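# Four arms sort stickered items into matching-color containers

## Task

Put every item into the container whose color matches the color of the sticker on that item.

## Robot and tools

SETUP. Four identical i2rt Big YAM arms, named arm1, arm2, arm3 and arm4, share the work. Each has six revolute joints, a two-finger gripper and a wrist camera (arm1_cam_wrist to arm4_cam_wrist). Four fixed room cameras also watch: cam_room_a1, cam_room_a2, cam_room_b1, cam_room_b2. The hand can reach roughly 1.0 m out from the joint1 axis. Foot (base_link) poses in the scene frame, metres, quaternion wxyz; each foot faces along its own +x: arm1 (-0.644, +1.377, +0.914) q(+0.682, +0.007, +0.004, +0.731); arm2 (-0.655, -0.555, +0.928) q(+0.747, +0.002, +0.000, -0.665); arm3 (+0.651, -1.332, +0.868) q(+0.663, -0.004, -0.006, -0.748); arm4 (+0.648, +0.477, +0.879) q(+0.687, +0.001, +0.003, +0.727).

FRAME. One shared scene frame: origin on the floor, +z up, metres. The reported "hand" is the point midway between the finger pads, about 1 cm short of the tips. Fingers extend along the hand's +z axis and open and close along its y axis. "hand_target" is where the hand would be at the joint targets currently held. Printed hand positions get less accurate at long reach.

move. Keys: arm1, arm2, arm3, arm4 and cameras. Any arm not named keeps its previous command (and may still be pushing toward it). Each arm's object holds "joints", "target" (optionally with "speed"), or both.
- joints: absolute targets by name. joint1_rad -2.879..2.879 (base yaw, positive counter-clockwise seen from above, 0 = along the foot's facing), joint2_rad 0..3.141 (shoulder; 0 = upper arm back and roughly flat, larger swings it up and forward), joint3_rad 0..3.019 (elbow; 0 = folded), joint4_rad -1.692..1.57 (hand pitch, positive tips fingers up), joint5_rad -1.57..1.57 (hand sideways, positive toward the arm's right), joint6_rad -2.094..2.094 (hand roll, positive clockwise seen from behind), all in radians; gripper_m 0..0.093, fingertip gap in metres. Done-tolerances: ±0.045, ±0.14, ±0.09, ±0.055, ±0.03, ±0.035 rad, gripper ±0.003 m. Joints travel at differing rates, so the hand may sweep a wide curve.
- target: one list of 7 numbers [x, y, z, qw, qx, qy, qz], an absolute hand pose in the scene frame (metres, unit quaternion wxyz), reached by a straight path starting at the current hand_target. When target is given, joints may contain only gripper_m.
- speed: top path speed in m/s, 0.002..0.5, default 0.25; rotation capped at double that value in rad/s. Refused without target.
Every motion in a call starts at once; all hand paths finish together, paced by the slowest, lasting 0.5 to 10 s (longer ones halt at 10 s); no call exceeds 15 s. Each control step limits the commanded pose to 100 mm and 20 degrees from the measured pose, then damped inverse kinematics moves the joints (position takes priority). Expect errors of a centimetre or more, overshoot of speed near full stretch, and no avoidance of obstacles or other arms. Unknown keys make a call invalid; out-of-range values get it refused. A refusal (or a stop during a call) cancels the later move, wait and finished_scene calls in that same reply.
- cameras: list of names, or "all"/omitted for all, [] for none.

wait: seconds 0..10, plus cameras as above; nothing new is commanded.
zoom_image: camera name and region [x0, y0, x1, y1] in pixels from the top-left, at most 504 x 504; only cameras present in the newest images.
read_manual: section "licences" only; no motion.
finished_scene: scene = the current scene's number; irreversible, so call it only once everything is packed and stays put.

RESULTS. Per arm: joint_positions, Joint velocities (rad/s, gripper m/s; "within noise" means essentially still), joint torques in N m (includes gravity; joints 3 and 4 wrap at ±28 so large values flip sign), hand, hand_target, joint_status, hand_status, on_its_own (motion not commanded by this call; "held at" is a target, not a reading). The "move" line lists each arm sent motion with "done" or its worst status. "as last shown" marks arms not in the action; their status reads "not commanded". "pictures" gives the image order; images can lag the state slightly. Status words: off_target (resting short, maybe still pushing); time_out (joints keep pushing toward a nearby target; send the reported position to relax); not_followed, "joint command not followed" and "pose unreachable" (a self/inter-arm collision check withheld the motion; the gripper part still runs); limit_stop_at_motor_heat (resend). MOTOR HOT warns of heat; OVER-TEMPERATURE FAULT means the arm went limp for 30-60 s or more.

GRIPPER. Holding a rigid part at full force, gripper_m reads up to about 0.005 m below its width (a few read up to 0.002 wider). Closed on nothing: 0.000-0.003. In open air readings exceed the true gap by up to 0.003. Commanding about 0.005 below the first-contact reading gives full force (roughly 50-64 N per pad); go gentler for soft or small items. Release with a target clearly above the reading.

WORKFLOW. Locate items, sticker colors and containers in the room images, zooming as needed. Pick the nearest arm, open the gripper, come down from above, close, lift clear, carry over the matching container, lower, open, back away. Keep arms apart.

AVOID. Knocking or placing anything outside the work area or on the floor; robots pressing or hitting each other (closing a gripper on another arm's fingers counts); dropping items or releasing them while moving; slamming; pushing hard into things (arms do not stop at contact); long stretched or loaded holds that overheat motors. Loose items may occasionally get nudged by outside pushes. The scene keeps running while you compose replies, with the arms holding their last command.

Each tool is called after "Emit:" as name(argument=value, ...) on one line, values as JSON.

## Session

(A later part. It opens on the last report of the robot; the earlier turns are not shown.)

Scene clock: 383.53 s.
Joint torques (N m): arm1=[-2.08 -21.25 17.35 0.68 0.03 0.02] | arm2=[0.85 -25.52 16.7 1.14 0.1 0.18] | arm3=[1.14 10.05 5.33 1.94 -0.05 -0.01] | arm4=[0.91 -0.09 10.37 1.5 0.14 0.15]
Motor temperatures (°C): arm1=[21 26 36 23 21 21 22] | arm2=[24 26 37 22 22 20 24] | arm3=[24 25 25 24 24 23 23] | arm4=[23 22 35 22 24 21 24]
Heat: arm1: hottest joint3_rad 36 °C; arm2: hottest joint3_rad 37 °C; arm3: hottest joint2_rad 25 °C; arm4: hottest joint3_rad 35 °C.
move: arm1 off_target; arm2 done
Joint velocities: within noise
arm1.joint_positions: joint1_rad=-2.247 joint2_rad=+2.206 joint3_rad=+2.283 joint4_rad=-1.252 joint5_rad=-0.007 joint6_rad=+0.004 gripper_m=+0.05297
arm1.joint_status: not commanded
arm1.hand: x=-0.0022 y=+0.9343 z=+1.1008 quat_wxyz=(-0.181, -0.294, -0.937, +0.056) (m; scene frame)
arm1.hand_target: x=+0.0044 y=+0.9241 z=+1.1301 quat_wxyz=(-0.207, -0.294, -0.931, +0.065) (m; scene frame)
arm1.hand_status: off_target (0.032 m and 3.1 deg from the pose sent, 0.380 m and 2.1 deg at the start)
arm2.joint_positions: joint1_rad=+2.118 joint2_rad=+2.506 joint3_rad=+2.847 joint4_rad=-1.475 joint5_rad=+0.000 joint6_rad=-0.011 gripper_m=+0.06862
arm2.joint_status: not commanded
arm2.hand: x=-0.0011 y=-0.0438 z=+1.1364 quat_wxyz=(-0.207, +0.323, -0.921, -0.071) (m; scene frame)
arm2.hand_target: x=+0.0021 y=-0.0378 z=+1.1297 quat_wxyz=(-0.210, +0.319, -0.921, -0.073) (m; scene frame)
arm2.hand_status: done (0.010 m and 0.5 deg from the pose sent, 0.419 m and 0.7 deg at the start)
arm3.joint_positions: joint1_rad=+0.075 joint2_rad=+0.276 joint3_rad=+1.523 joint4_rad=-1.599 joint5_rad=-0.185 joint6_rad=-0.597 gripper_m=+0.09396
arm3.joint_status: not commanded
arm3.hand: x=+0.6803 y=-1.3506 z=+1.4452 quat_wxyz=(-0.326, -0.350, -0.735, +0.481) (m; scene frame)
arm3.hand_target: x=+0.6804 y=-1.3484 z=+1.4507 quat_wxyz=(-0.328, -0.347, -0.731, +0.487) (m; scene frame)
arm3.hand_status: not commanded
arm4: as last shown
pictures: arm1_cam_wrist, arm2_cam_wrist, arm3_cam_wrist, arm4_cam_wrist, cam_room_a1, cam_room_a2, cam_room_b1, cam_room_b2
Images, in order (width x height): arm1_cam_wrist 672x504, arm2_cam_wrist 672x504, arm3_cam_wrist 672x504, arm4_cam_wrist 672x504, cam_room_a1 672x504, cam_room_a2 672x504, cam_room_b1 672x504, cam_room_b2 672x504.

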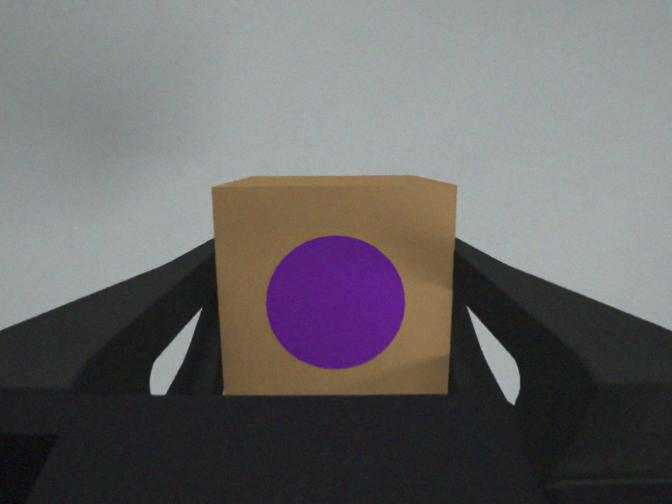

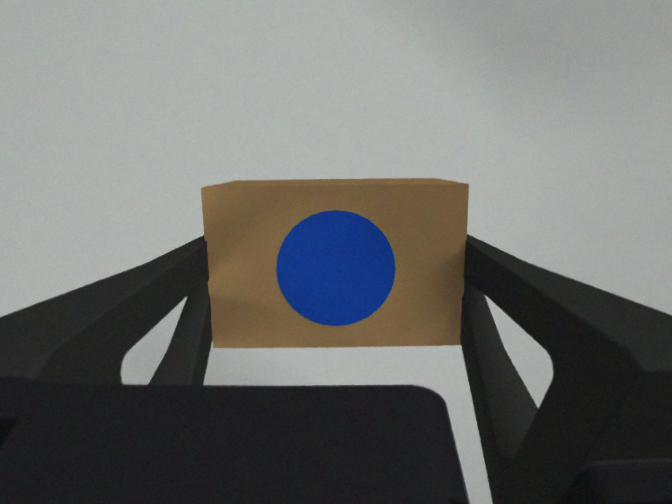

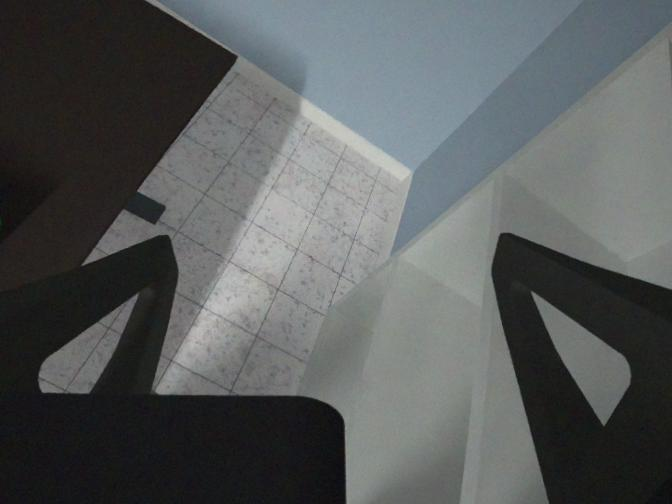

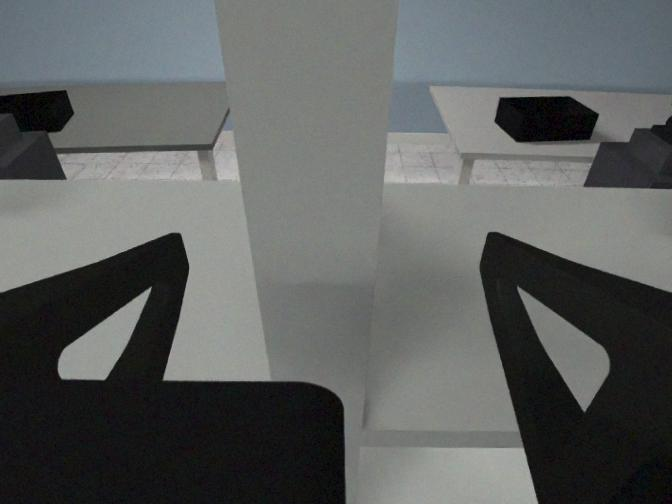

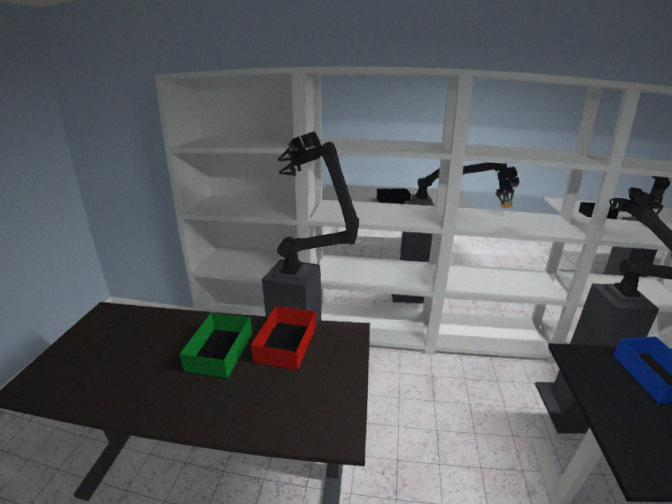

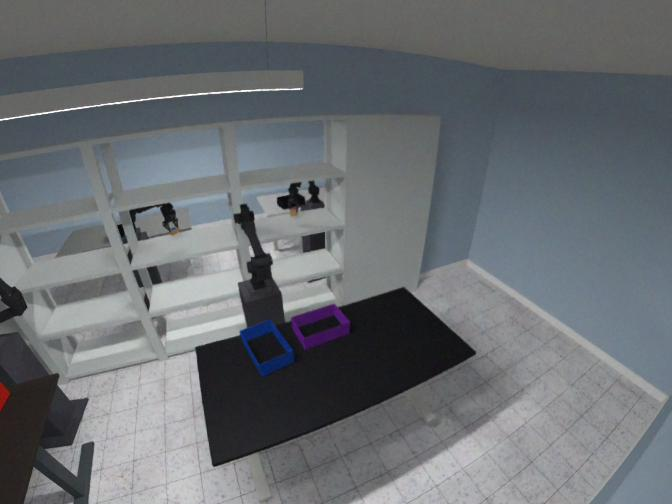

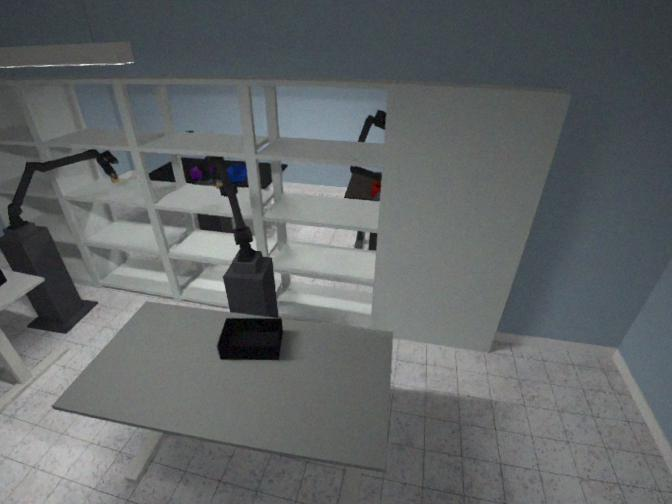

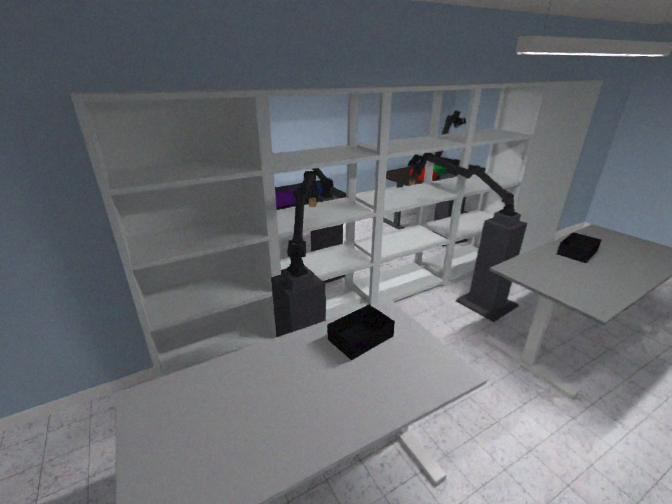

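Emit:
zoom_image(camera="cam_room_a2", region=[110, 160, 210, 260])

Emit:
zoom_image(camera="cam_room_a2", region=[250, 170, 330, 250])

Emit:
zoom_image(camera="cam_room_a1", region=[460, 150, 560, 250])

Scaled by 5.040.

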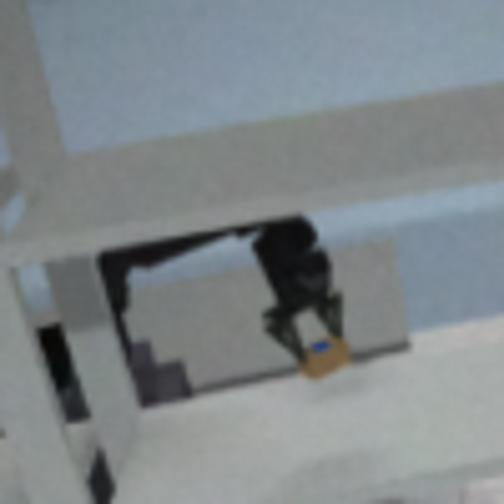

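Scaled by 6.300.

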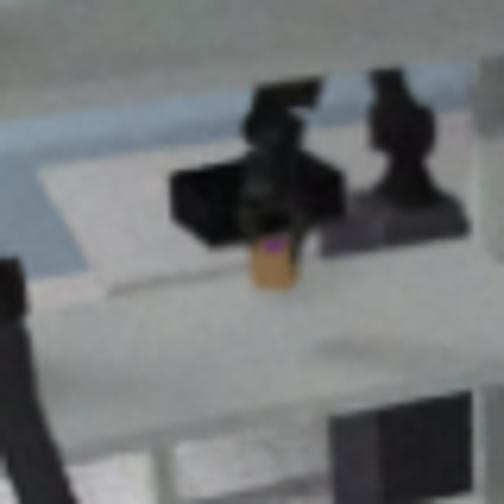

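Scaled by 5.040.

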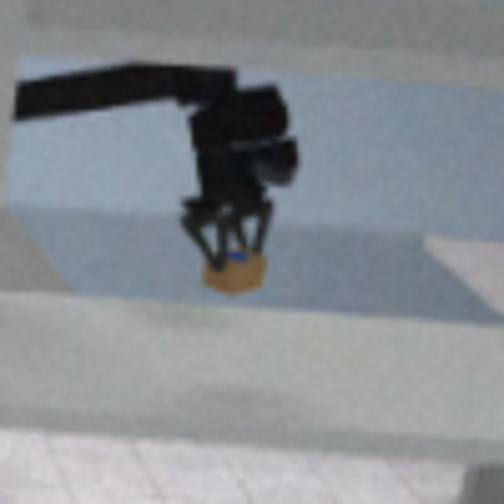

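Emit:
move(arm1={"target": [0.006, 0.923, 1.095, 0.2064, 0.2936, 0.9311, -0.0651], "speed": 0.1}, arm2={"target": [0.003, -0.037, 1.065, 0.2045, -0.3194, 0.9226, 0.0708], "speed": 0.1}, cameras=["cam_room_a1", "cam_room_a2", "arm4_cam_wrist"])

Emit:
zoom_image(camera="cam_room_a1", region=[460, 150, 560, 250])

Emit:
zoom_image(camera="cam_room_a2", region=[250, 170, 330, 250])

Scene clock: 394.80 s.
Joint torques (N m): arm1=[-2.08 -21.54 11.71 1.84 0.06 -0.04] | arm2=[0.91 -30.45 11.07 2.28 0.09 0.18] | arm3=[1.26 9.93 5.34 1.99 -0.06 -0.01] | arm4=[1.03 -0.09 10.32 1.54 0.14 0.17]
Motor temperatures (°C): arm1=[21 26 37 23 21 21 22] | arm2=[24 26 37 22 22 20 24] | arm3=[24 25 25 24 24 23 23] | arm4=[23 22 35 22 24 21 24]
Heat: arm1: hottest joint3_rad 37 °C; arm2: hottest joint3_rad 37 °C; arm3: hottest joint2_rad 25 °C; arm4: hottest joint3_rad 35 °C.
move: arm1 done; arm2 done
Joint velocities: within noise
arm1.joint_positions: joint1_rad=-2.247 joint2_rad=+2.206 joint3_rad=+2.249 joint4_rad=-1.189 joint5_rad=-0.007 joint6_rad=+0.004 gripper_m=+0.05297
arm1.joint_status: not commanded
arm1.hand: x=+0.0034 y=+0.9303 z=+1.0902 quat_wxyz=(-0.194, -0.293, -0.934, +0.060) (m; scene frame)
arm1.hand_target: x=+0.0058 y=+0.9231 z=+1.0951 quat_wxyz=(-0.206, -0.294, -0.931, +0.065) (m; scene frame)
arm1.hand_status: done (0.009 m and 1.5 deg from the pose sent, 0.015 m and 3.1 deg at the start)
arm2.joint_positions: joint1_rad=+2.118 joint2_rad=+2.452 joint3_rad=+2.536 joint4_rad=-1.244 joint5_rad=+0.000 joint6_rad=-0.011 gripper_m=+0.06862
arm2.joint_status: not commanded
arm2.hand: x=+0.0029 y=-0.0405 z=+1.0562 quat_wxyz=(-0.194, +0.324, -0.923, -0.067) (m; scene frame)
arm2.hand_target: x=+0.0030 y=-0.0371 z=+1.0650 quat_wxyz=(-0.204, +0.319, -0.923, -0.071) (m; scene frame)
arm2.hand_status: done (0.009 m and 1.4 deg from the pose sent, 0.072 m and 0.5 deg at the start)
arm3, arm4: as last shown
pictures: arm4_cam_wrist, cam_room_a1, cam_room_a2
Images, in order (width x height): arm4_cam_wrist 672x504, cam_room_a1 672x504, cam_room_a2 672x504.

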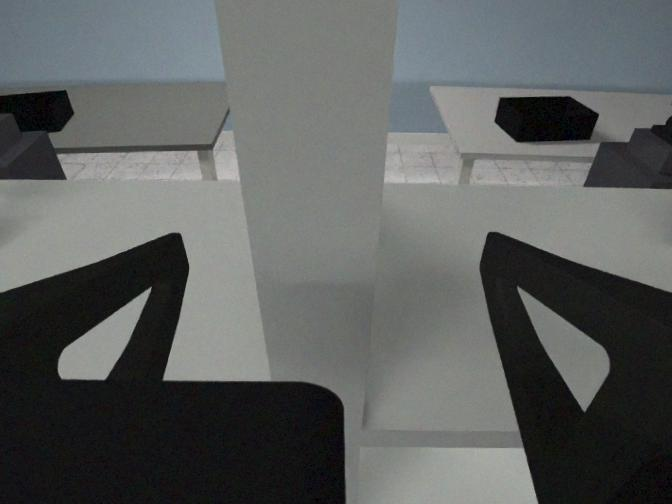

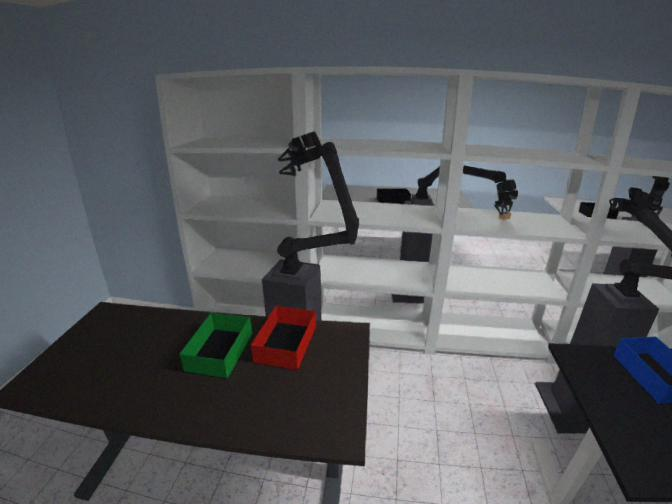

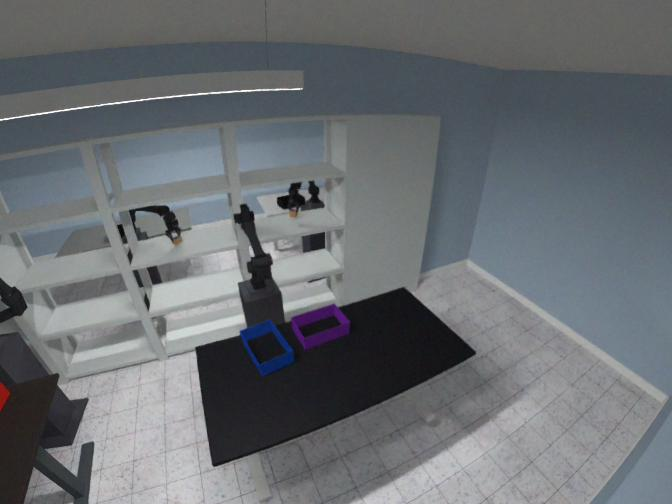

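Scaled by 5.040.

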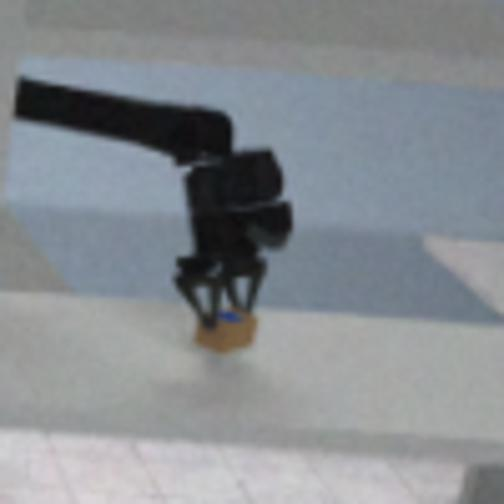

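Scaled by 6.300.

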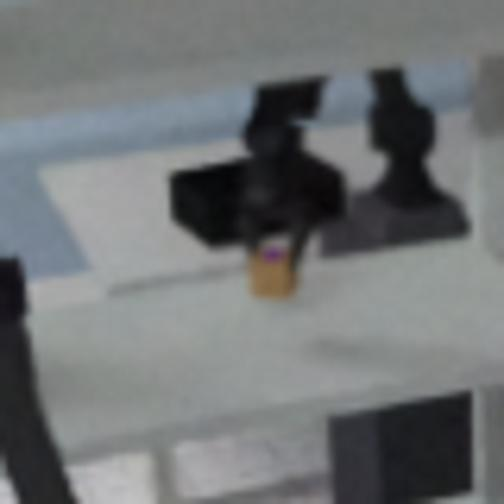

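Emit:
move(arm1={"target": [0.004, 0.921, 1.07, 0.2064, 0.2936, 0.9311, -0.0651], "speed": 0.08}, arm2={"target": [0.003, -0.037, 1.05, 0.2045, -0.3194, 0.9226, 0.0708], "speed": 0.08}, cameras=["cam_room_a1", "cam_room_a2"])

Emit:
zoom_image(camera="cam_room_a1", region=[460, 150, 560, 250])

Emit:
zoom_image(camera="cam_room_a2", region=[250, 170, 330, 250])

Scene clock: 399.70 s.
Joint torques (N m): arm1=[-2.67 -21.19 11.78 1.8 -0.01 -0.03] | arm2=[0.91 -31.09 10.76 2.28 0.09 0.18] | arm3=[1.2 10.11 5.3 1.89 -0.05 -0.01] | arm4=[1.2 -0.26 10.43 1.5 0.11 0.18]
Motor temperatures (°C): arm1=[21 27 37 23 21 21 22] | arm2=[24 27 37 22 22 20 24] | arm3=[24 25 25 24 24 23 23] | arm4=[23 22 35 22 24 21 24]
Heat: arm1: hottest joint3_rad 37 °C; arm2: hottest joint3_rad 37 °C; arm3: hottest joint2_rad 25 °C; arm4: hottest joint3_rad 35 °C.
move: arm1 off_target; arm2 off_target
Joint velocities: within noise
arm1.joint_positions: joint1_rad=-2.247 joint2_rad=+2.206 joint3_rad=+2.180 joint4_rad=-1.122 joint5_rad=-0.007 joint6_rad=+0.004 gripper_m=+0.05297
arm1.joint_status: not commanded
arm1.hand: x=+0.0030 y=+0.9303 z=+1.0640 quat_wxyz=(-0.194, -0.293, -0.934, +0.060) (m; scene frame)
arm1.hand_target: x=+0.0038 y=+0.9211 z=+1.0702 quat_wxyz=(-0.206, -0.294, -0.931, +0.065) (m; scene frame)
arm1.hand_status: off_target (0.011 m and 1.6 deg from the pose sent, 0.022 m and 1.5 deg at the start)
arm2.joint_positions: joint1_rad=+2.118 joint2_rad=+2.451 joint3_rad=+2.489 joint4_rad=-1.201 joint5_rad=+0.000 joint6_rad=-0.011 gripper_m=+0.06862
arm2.joint_status: not commanded
arm2.hand: x=+0.0033 y=-0.0402 z=+1.0390 quat_wxyz=(-0.193, +0.324, -0.924, -0.066) (m; scene frame)
arm2.hand_target: x=+0.0030 y=-0.0371 z=+1.0500 quat_wxyz=(-0.204, +0.319, -0.923, -0.071) (m; scene frame)
arm2.hand_status: off_target (0.011 m and 1.5 deg from the pose sent, 0.007 m and 1.4 deg at the start)
arm3, arm4: as last shown
pictures: cam_room_a1, cam_room_a2
Images, in order (width x height): cam_room_a1 672x504, cam_room_a2 672x504.

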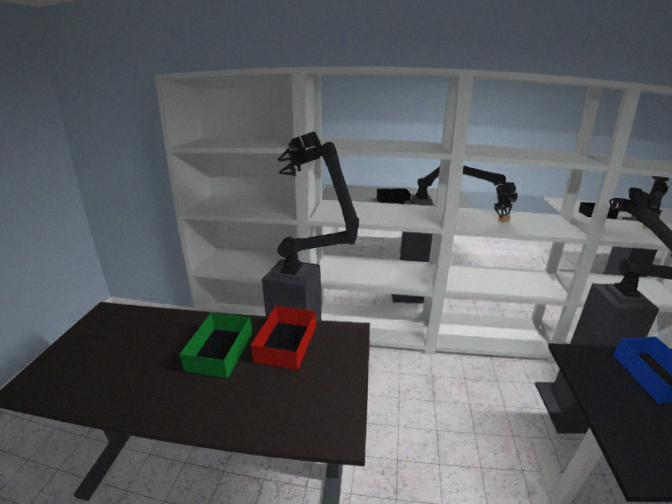

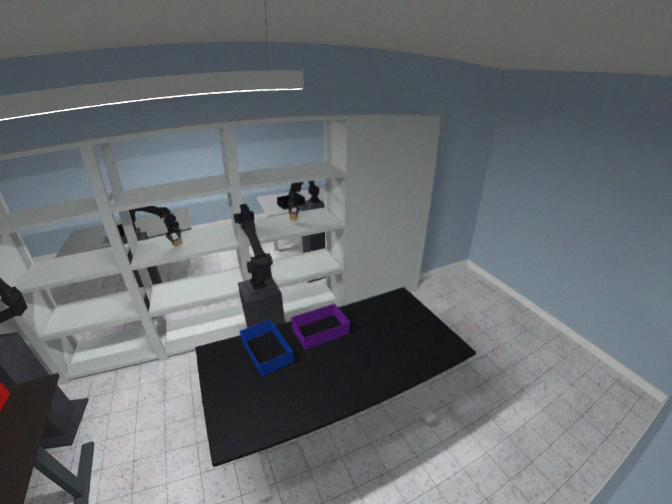

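Scaled by 5.040.

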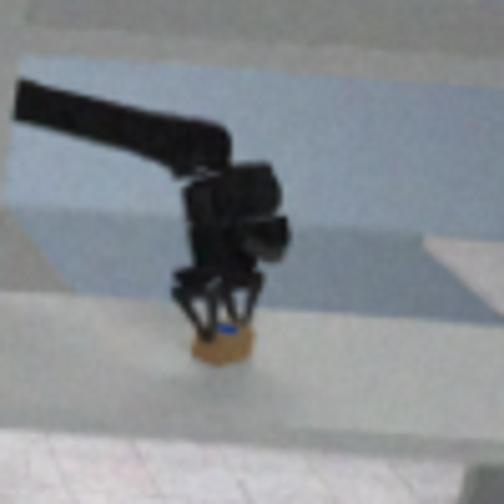

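Scaled by 6.300.

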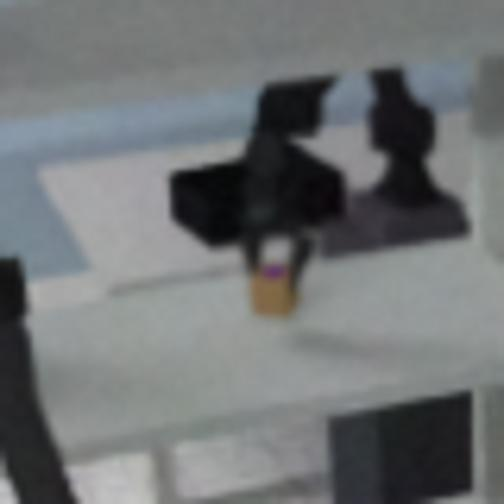

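Emit:
move(arm1={"target": [0.004, 0.921, 1.057, 0.2064, 0.2936, 0.9311, -0.0651], "speed": 0.06}, arm2={"target": [0.003, -0.037, 1.04, 0.2045, -0.3194, 0.9226, 0.0708], "speed": 0.06}, cameras=["cam_room_a1", "cam_room_a2"])

Emit:
zoom_image(camera="cam_room_a1", region=[460, 150, 560, 250])

Emit:
zoom_image(camera="cam_room_a2", region=[250, 170, 330, 250])

Scene clock: 406.23 s.
Joint torques (N m): arm1=[-3.08 -21.6 11.52 1.81 -0.01 -0.04] | arm2=[0.97 -30.56 10.3 2.29 0.09 0.19] | arm3=[1.2 10.17 5.37 1.95 -0.05 -0.01] | arm4=[1.2 -0.38 10.15 1.55 0.14 0.16]
Motor temperatures (°C): arm1=[21 27 38 23 21 21 22] | arm2=[24 28 35 22 22 20 24] | arm3=[24 25 25 24 24 23 23] | arm4=[23 22 36 22 24 21 24]
Heat: arm1: hottest joint3_rad 38 °C; arm2: hottest joint3_rad 35 °C; arm3: hottest joint2_rad 25 °C; arm4: hottest joint3_rad 36 °C.
move: arm1 done; arm2 done
Joint velocities: within noise
arm1.joint_positions: joint1_rad=-2.247 joint2_rad=+2.206 joint3_rad=+2.152 joint4_rad=-1.090 joint5_rad=-0.007 joint6_rad=+0.004 gripper_m=+0.05297
arm1.joint_status: not commanded
arm1.hand: x=+0.0031 y=+0.9302 z=+1.0535 quat_wxyz=(-0.196, -0.293, -0.934, +0.061) (m; scene frame)
arm1.hand_target: x=+0.0037 y=+0.9211 z=+1.0570 quat_wxyz=(-0.206, -0.294, -0.931, +0.065) (m; scene frame)
arm1.hand_status: done (0.010 m and 1.4 deg from the pose sent, 0.012 m and 1.6 deg at the start)
arm2.joint_positions: joint1_rad=+2.118 joint2_rad=+2.445 joint3_rad=+2.466 joint4_rad=-1.172 joint5_rad=+0.000 joint6_rad=-0.011 gripper_m=+0.06862
arm2.joint_status: not commanded
arm2.hand: x=+0.0045 y=-0.0392 z=+1.0362 quat_wxyz=(-0.199, +0.324, -0.923, -0.068) (m; scene frame)
arm2.hand_target: x=+0.0030 y=-0.0371 z=+1.0398 quat_wxyz=(-0.204, +0.319, -0.923, -0.071) (m; scene frame)
arm2.hand_status: done (0.005 m and 0.9 deg from the pose sent, 0.003 m and 1.5 deg at the start)
arm3, arm4: as last shown
pictures: cam_room_a1, cam_room_a2
Images, in order (width x height): cam_room_a1 672x504, cam_room_a2 672x504.

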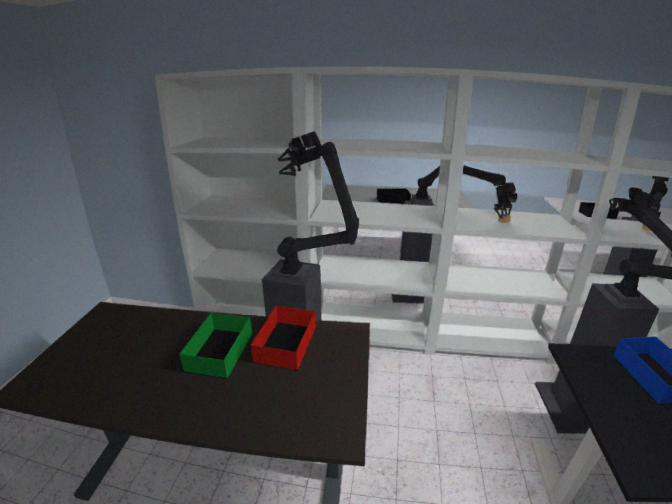

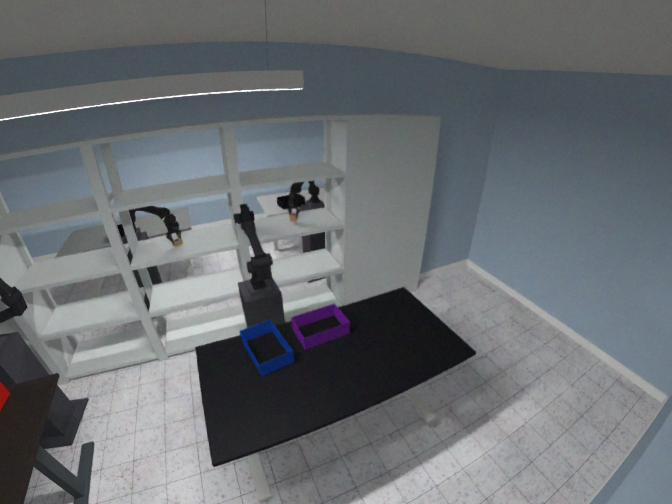

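Scaled by 5.040.

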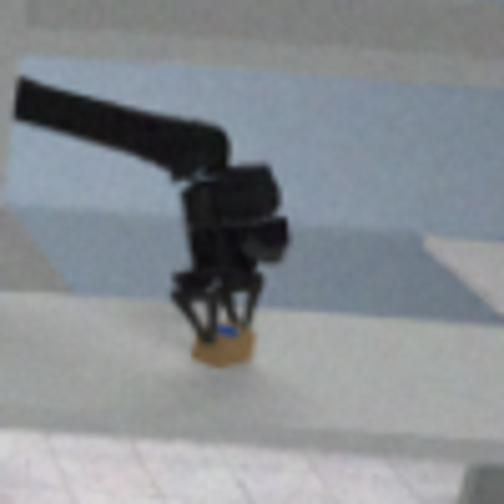

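Scaled by 6.300.

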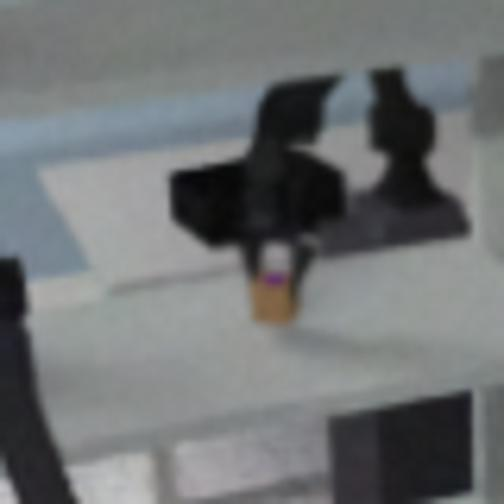

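Emit:
move(arm1={"target": [0.004, 0.921, 1.044, 0.2064, 0.2936, 0.9311, -0.0651], "speed": 0.06}, arm2={"target": [0.003, -0.037, 1.03, 0.2045, -0.3194, 0.9226, 0.0708], "speed": 0.06}, cameras=["cam_room_a1", "cam_room_a2"])

Emit:
zoom_image(camera="cam_room_a2", region=[250, 170, 330, 250])

Scene clock: 412.73 s.
Joint torques (N m): arm1=[-2.32 -20.37 11.52 1.8 -0.06 0] | arm2=[1.03 -29.63 10.02 2.29 0.09 0.18] | arm3=[1.26 10.11 5.38 1.92 -0.05 0] | arm4=[1.14 0.09 10.3 1.55 0.13 0.15]
Motor temperatures (°C): arm1=[21 28 38 23 21 21 22] | arm2=[24 28 35 22 22 20 24] | arm3=[24 25 25 24 24 23 23] | arm4=[23 22 36 22 24 21 24]
Heat: arm1: hottest joint3_rad 38 °C; arm2: hottest joint3_rad 35 °C; arm3: hottest joint2_rad 25 °C; arm4: hottest joint3_rad 36 °C.
move: arm1 done; arm2 done
Joint velocities: within noise
arm1.joint_positions: joint1_rad=-2.247 joint2_rad=+2.206 joint3_rad=+2.124 joint4_rad=-1.059 joint5_rad=-0.007 joint6_rad=+0.004 gripper_m=+0.05297
arm1.joint_status: not commanded
arm1.hand: x=+0.0031 y=+0.9301 z=+1.0434 quat_wxyz=(-0.198, -0.293, -0.934, +0.061) (m; scene frame)
arm1.hand_target: x=+0.0038 y=+0.9210 z=+1.0441 quat_wxyz=(-0.206, -0.294, -0.931, +0.065) (m; scene frame)
arm1.hand_status: done (0.009 m and 1.1 deg from the pose sent, 0.013 m and 1.4 deg at the start)
arm2.joint_positions: joint1_rad=+2.118 joint2_rad=+2.435 joint3_rad=+2.443 joint4_rad=-1.145 joint5_rad=+0.000 joint6_rad=-0.011 gripper_m=+0.06862
arm2.joint_status: not commanded
arm2.hand: x=+0.0055 y=-0.0385 z=+1.0354 quat_wxyz=(-0.205, +0.323, -0.921, -0.070) (m; scene frame)
arm2.hand_target: x=+0.0030 y=-0.0371 z=+1.0299 quat_wxyz=(-0.204, +0.319, -0.923, -0.071) (m; scene frame)
arm2.hand_status: done (0.006 m and 0.5 deg from the pose sent, 0.007 m and 0.9 deg at the start)
arm3, arm4: as last shown
pictures: cam_room_a1, cam_room_a2
Images, in order (width x height): cam_room_a1 672x504, cam_room_a2 672x504.

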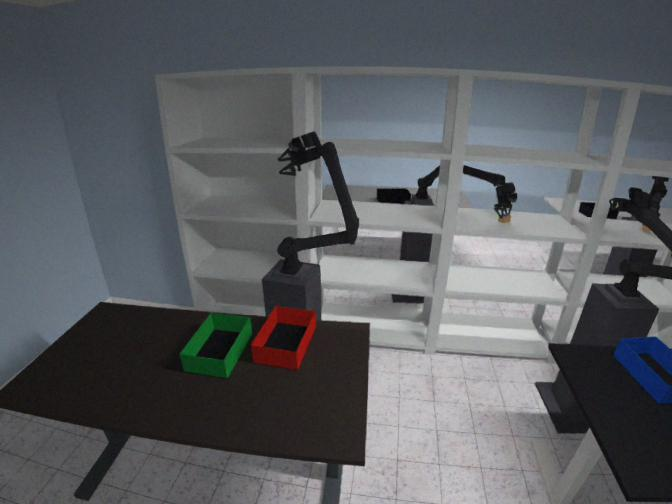

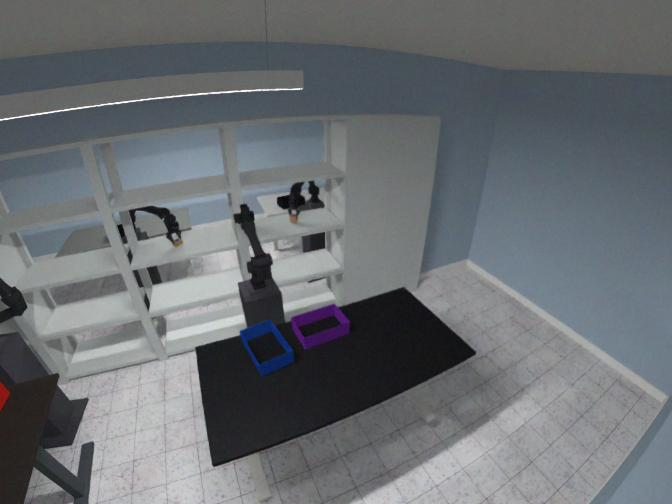

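Scaled by 6.300.

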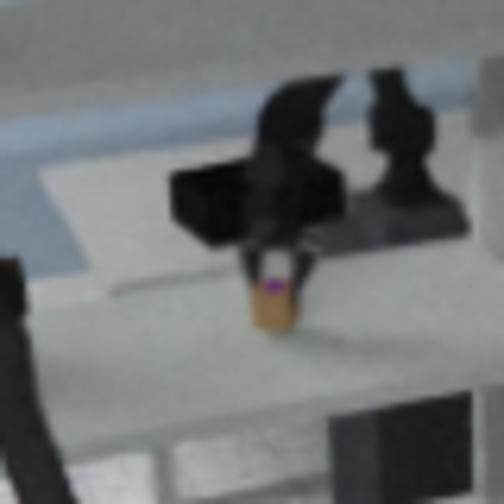

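Emit:
move(arm1={"target": [0.004, 0.921, 1.034, 0.2064, 0.2936, 0.9311, -0.0651], "speed": 0.06}, arm2={"joints": {"gripper_m": 0.092}}, cameras=["arm2_cam_wrist", "cam_room_a2"])

Emit:
zoom_image(camera="cam_room_a2", region=[250, 170, 330, 250])

Scene clock: 418.70 s.
Joint torques (N m): arm1=[-2.26 -20.6 11.54 1.77 0 -0.03] | arm2=[0.97 -29.68 10.52 2.25 0.09 0.17] | arm3=[1.32 10.17 5.38 1.96 -0.05 -0.01] | arm4=[0.73 -0.38 10.4 1.63 0.17 0.14]
Motor temperatures (°C): arm1=[21 28 38 23 21 21 22] | arm2=[24 29 35 22 22 20 24] | arm3=[24 25 25 24 24 23 23] | arm4=[23 22 36 22 24 21 24]
Heat: arm1: hottest joint3_rad 38 °C; arm2: hottest joint3_rad 35 °C; arm3: hottest joint2_rad 25 °C; arm4: hottest joint3_rad 36 °C.
move: arm1 done; arm2 done
Joint velocities: within noise
arm1.joint_positions: joint1_rad=-2.247 joint2_rad=+2.206 joint3_rad=+2.105 joint4_rad=-1.035 joint5_rad=-0.007 joint6_rad=+0.004 gripper_m=+0.05297
arm1.joint_status: not commanded
arm1.hand: x=+0.0032 y=+0.9300 z=+1.0364 quat_wxyz=(-0.199, -0.293, -0.933, +0.062) (m; scene frame)
arm1.hand_target: x=+0.0038 y=+0.9211 z=+1.0342 quat_wxyz=(-0.206, -0.294, -0.931, +0.065) (m; scene frame)
arm1.hand_status: done (0.009 m and 0.9 deg from the pose sent, 0.013 m and 1.2 deg at the start)
arm2.joint_positions: joint1_rad=+2.118 joint2_rad=+2.435 joint3_rad=+2.437 joint4_rad=-1.145 joint5_rad=+0.000 joint6_rad=-0.011 gripper_m=+0.09192
arm2.joint_status: all done
arm2.hand: x=+0.0045 y=-0.0392 z=+1.0329 quat_wxyz=(-0.202, +0.323, -0.922, -0.070) (m; scene frame)
arm2.hand_target: x=+0.0030 y=-0.0371 z=+1.0302 quat_wxyz=(-0.204, +0.319, -0.923, -0.071) (m; scene frame)
arm2.hand_status: not commanded
arm3, arm4: as last shown
pictures: arm2_cam_wrist, cam_room_a2
Images, in order (width x height): arm2_cam_wrist 672x504, cam_room_a2 672x504.

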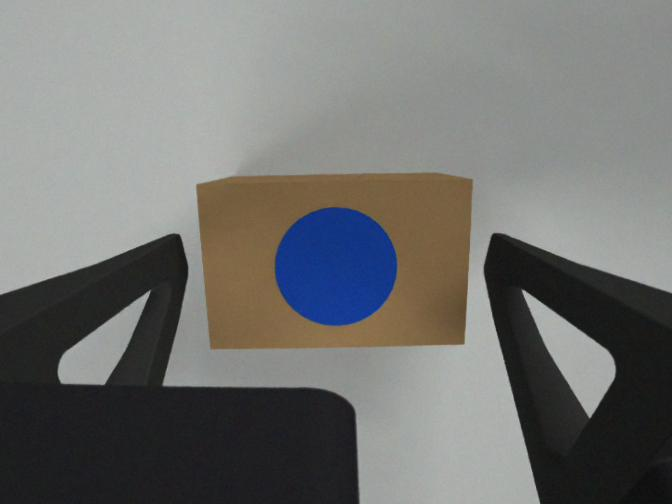

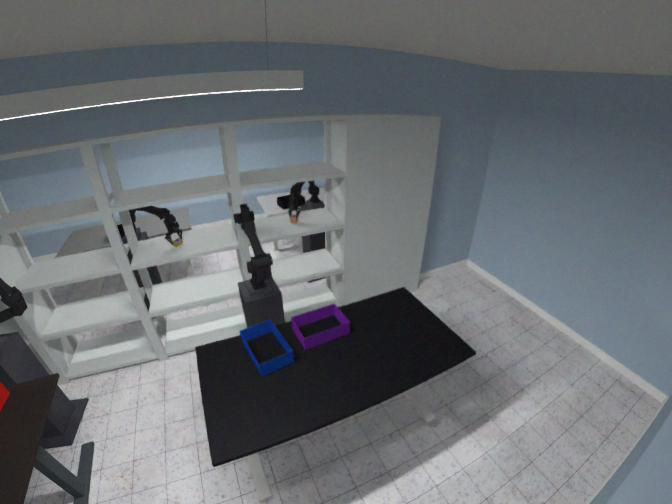

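Scaled by 6.300.

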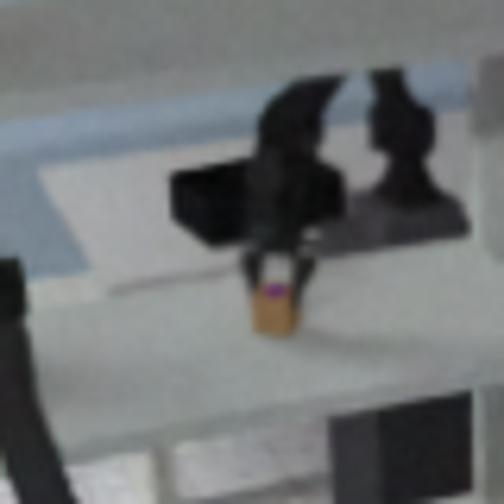

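Emit:
move(arm1={"target": [0.004, 0.921, 1.026, 0.2064, 0.2936, 0.9311, -0.0651], "speed": 0.06}, arm2={"target": [-0.022, -0.057, 1.10, 0.2045, -0.3194, 0.9226, 0.0708], "speed": 0.15}, cameras=["arm2_cam_wrist", "cam_room_a2"])

Emit:
move(arm1={"joints": {"gripper_m": 0.092}}, arm2={"target": [-0.325, -0.295, 1.14, 0.2045, -0.3194, 0.9226, 0.0708], "speed": 0.25}, cameras=["arm1_cam_wrist", "cam_room_a2"])

Scene clock: 426.73 s.
Joint torques (N m): arm1=[-3.37 -20.42 11.48 1.78 -0.01 -0.02] | arm2=[1.03 -26.64 10.56 1.14 0.1 0.18] | arm3=[1.26 9.99 5.31 1.92 -0.04 -0.01] | arm4=[1.14 -0.03 10.33 1.58 0.14 0.14]
Motor temperatures (°C): arm1=[21 28 37 23 21 21 23] | arm2=[24 30 34 22 22 20 24] | arm3=[24 25 25 24 24 23 23] | arm4=[23 22 36 22 24 21 24]
Heat: arm1: hottest joint3_rad 37 °C; arm2: hottest joint3_rad 34 °C; arm3: hottest joint2_rad 25 °C; arm4: hottest joint3_rad 36 °C.
move: arm1 done; arm2 off_target
Joint velocities: within noise
arm1.joint_positions: joint1_rad=-2.247 joint2_rad=+2.206 joint3_rad=+2.090 joint4_rad=-1.017 joint5_rad=-0.007 joint6_rad=+0.004 gripper_m=+0.05297
arm1.joint_status: not commanded
arm1.hand: x=+0.0033 y=+0.9299 z=+1.0311 quat_wxyz=(-0.201, -0.293, -0.933, +0.062) (m; scene frame)
arm1.hand_target: x=+0.0037 y=+0.9211 z=+1.0261 quat_wxyz=(-0.206, -0.294, -0.931, +0.065) (m; scene frame)
arm1.hand_status: done (0.010 m and 0.7 deg from the pose sent, 0.014 m and 0.9 deg at the start)
arm2.joint_positions: joint1_rad=+2.118 joint2_rad=+2.276 joint3_rad=+2.358 joint4_rad=-1.180 joint5_rad=+0.000 joint6_rad=-0.011 gripper_m=+0.09192
arm2.joint_status: not commanded
arm2.hand: x=-0.0163 y=-0.0557 z=+1.1179 quat_wxyz=(-0.223, +0.322, -0.917, -0.076) (m; scene frame)
arm2.hand_target: x=-0.0219 y=-0.0571 z=+1.1001 quat_wxyz=(-0.205, +0.319, -0.923, -0.071) (m; scene frame)
arm2.hand_status: off_target (0.019 m and 2.3 deg from the pose sent, 0.074 m and 0.6 deg at the start)
arm3: as last shown
arm4.joint_positions: joint1_rad=+1.510 joint2_rad=+0.410 joint3_rad=+0.592 joint4_rad=-0.202 joint5_rad=-0.001 joint6_rad=-0.012 gripper_m=+0.09400
arm4.joint_status: not commanded
arm4.hand: x=+0.3267 y=+0.4804 z=+1.2886 quat_wxyz=(-0.004, +0.712, +0.002, -0.702) (m; scene frame)
arm4.hand_target: x=+0.3301 y=+0.4790 z=+1.2971 quat_wxyz=(+0.002, +0.705, -0.001, -0.709) (m; scene frame)
arm4.hand_status: not commanded
pictures: arm2_cam_wrist, cam_room_a2
Images, in order (width x height): arm2_cam_wrist 672x504, cam_room_a2 672x504.

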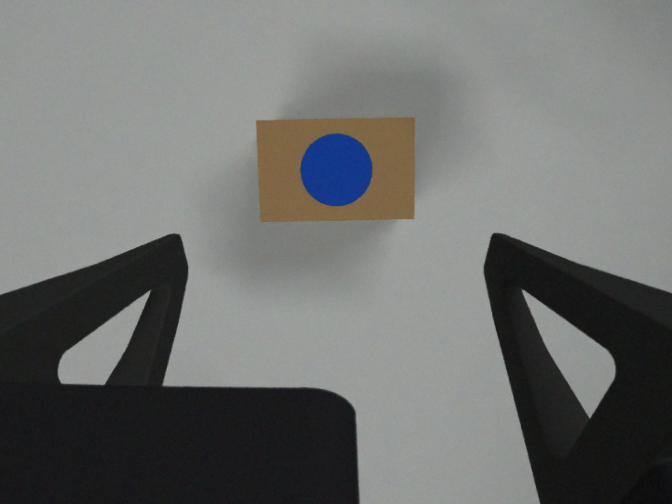

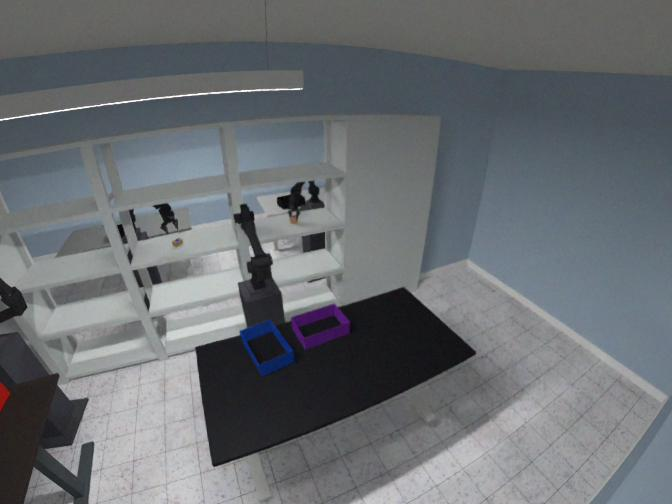

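Scene clock: 428.93 s.
Joint torques (N m): arm1=[-3.02 -20.78 11.48 1.76 0.01 -0.02] | arm2=[1.2 -9.58 10.55 1.22 0.14 0.19] | arm3=[1.38 10.05 5.37 1.95 -0.05 0] | arm4=[1.38 0.15 10.28 1.48 0.16 0.16]
Motor temperatures (°C): arm1=[21 28 37 23 21 21 22] | arm2=[24 30 34 22 22 20 24] | arm3=[24 25 25 24 24 23 23] | arm4=[23 22 36 22 24 21 24]
Heat: arm1: hottest joint3_rad 37 °C; arm2: hottest joint3_rad 34 °C; arm3: hottest joint2_rad 25 °C; arm4: hottest joint3_rad 36 °C.
move: arm1 done; arm2 off_target
Joint velocities: within noise
arm1.joint_positions: joint1_rad=-2.247 joint2_rad=+2.206 joint3_rad=+2.090 joint4_rad=-1.015 joint5_rad=-0.007 joint6_rad=+0.004 gripper_m=+0.09196
arm1.joint_status: all done
arm1.hand: x=+0.0036 y=+0.9297 z=+1.0313 quat_wxyz=(-0.202, -0.293, -0.933, +0.063) (m; scene frame)
arm1.hand_target: x=+0.0038 y=+0.9211 z=+1.0261 quat_wxyz=(-0.206, -0.294, -0.931, +0.065) (m; scene frame)
arm1.hand_status: not commanded
arm2.joint_positions: joint1_rad=+2.118 joint2_rad=+1.180 joint3_rad=+1.008 joint4_rad=-0.934 joint5_rad=+0.000 joint6_rad=-0.010 gripper_m=+0.09192
arm2.joint_status: not commanded
arm2.hand: x=-0.3191 y=-0.2929 z=+1.1509 quat_wxyz=(-0.220, +0.322, -0.918, -0.075) (m; scene frame)
arm2.hand_target: x=-0.3250 y=-0.2951 z=+1.1401 quat_wxyz=(-0.204, +0.319, -0.923, -0.071) (m; scene frame)
arm2.hand_status: off_target (0.013 m and 1.9 deg from the pose sent, 0.391 m and 2.3 deg at the start)
arm3, arm4: as last shown
pictures: arm1_cam_wrist, cam_room_a2
Images, in order (width x height): arm1_cam_wrist 672x504, cam_room_a2 672x504.

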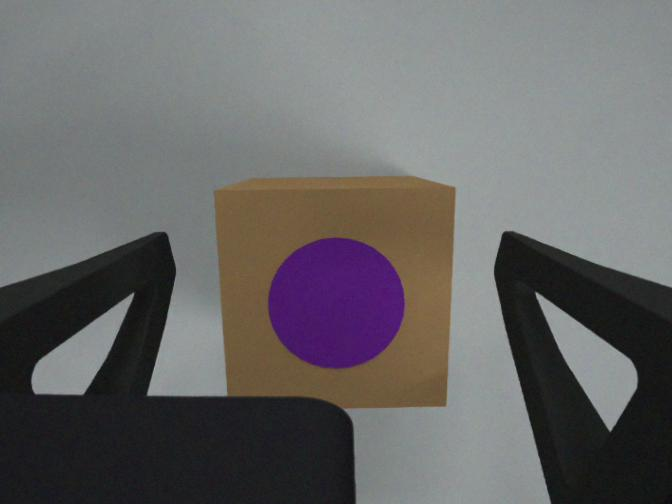

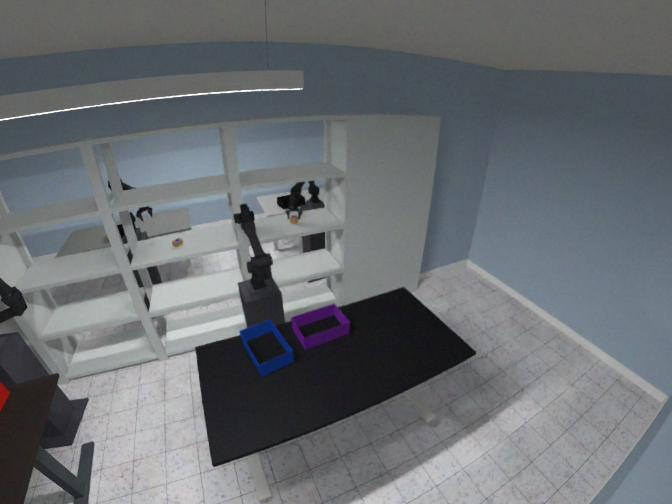

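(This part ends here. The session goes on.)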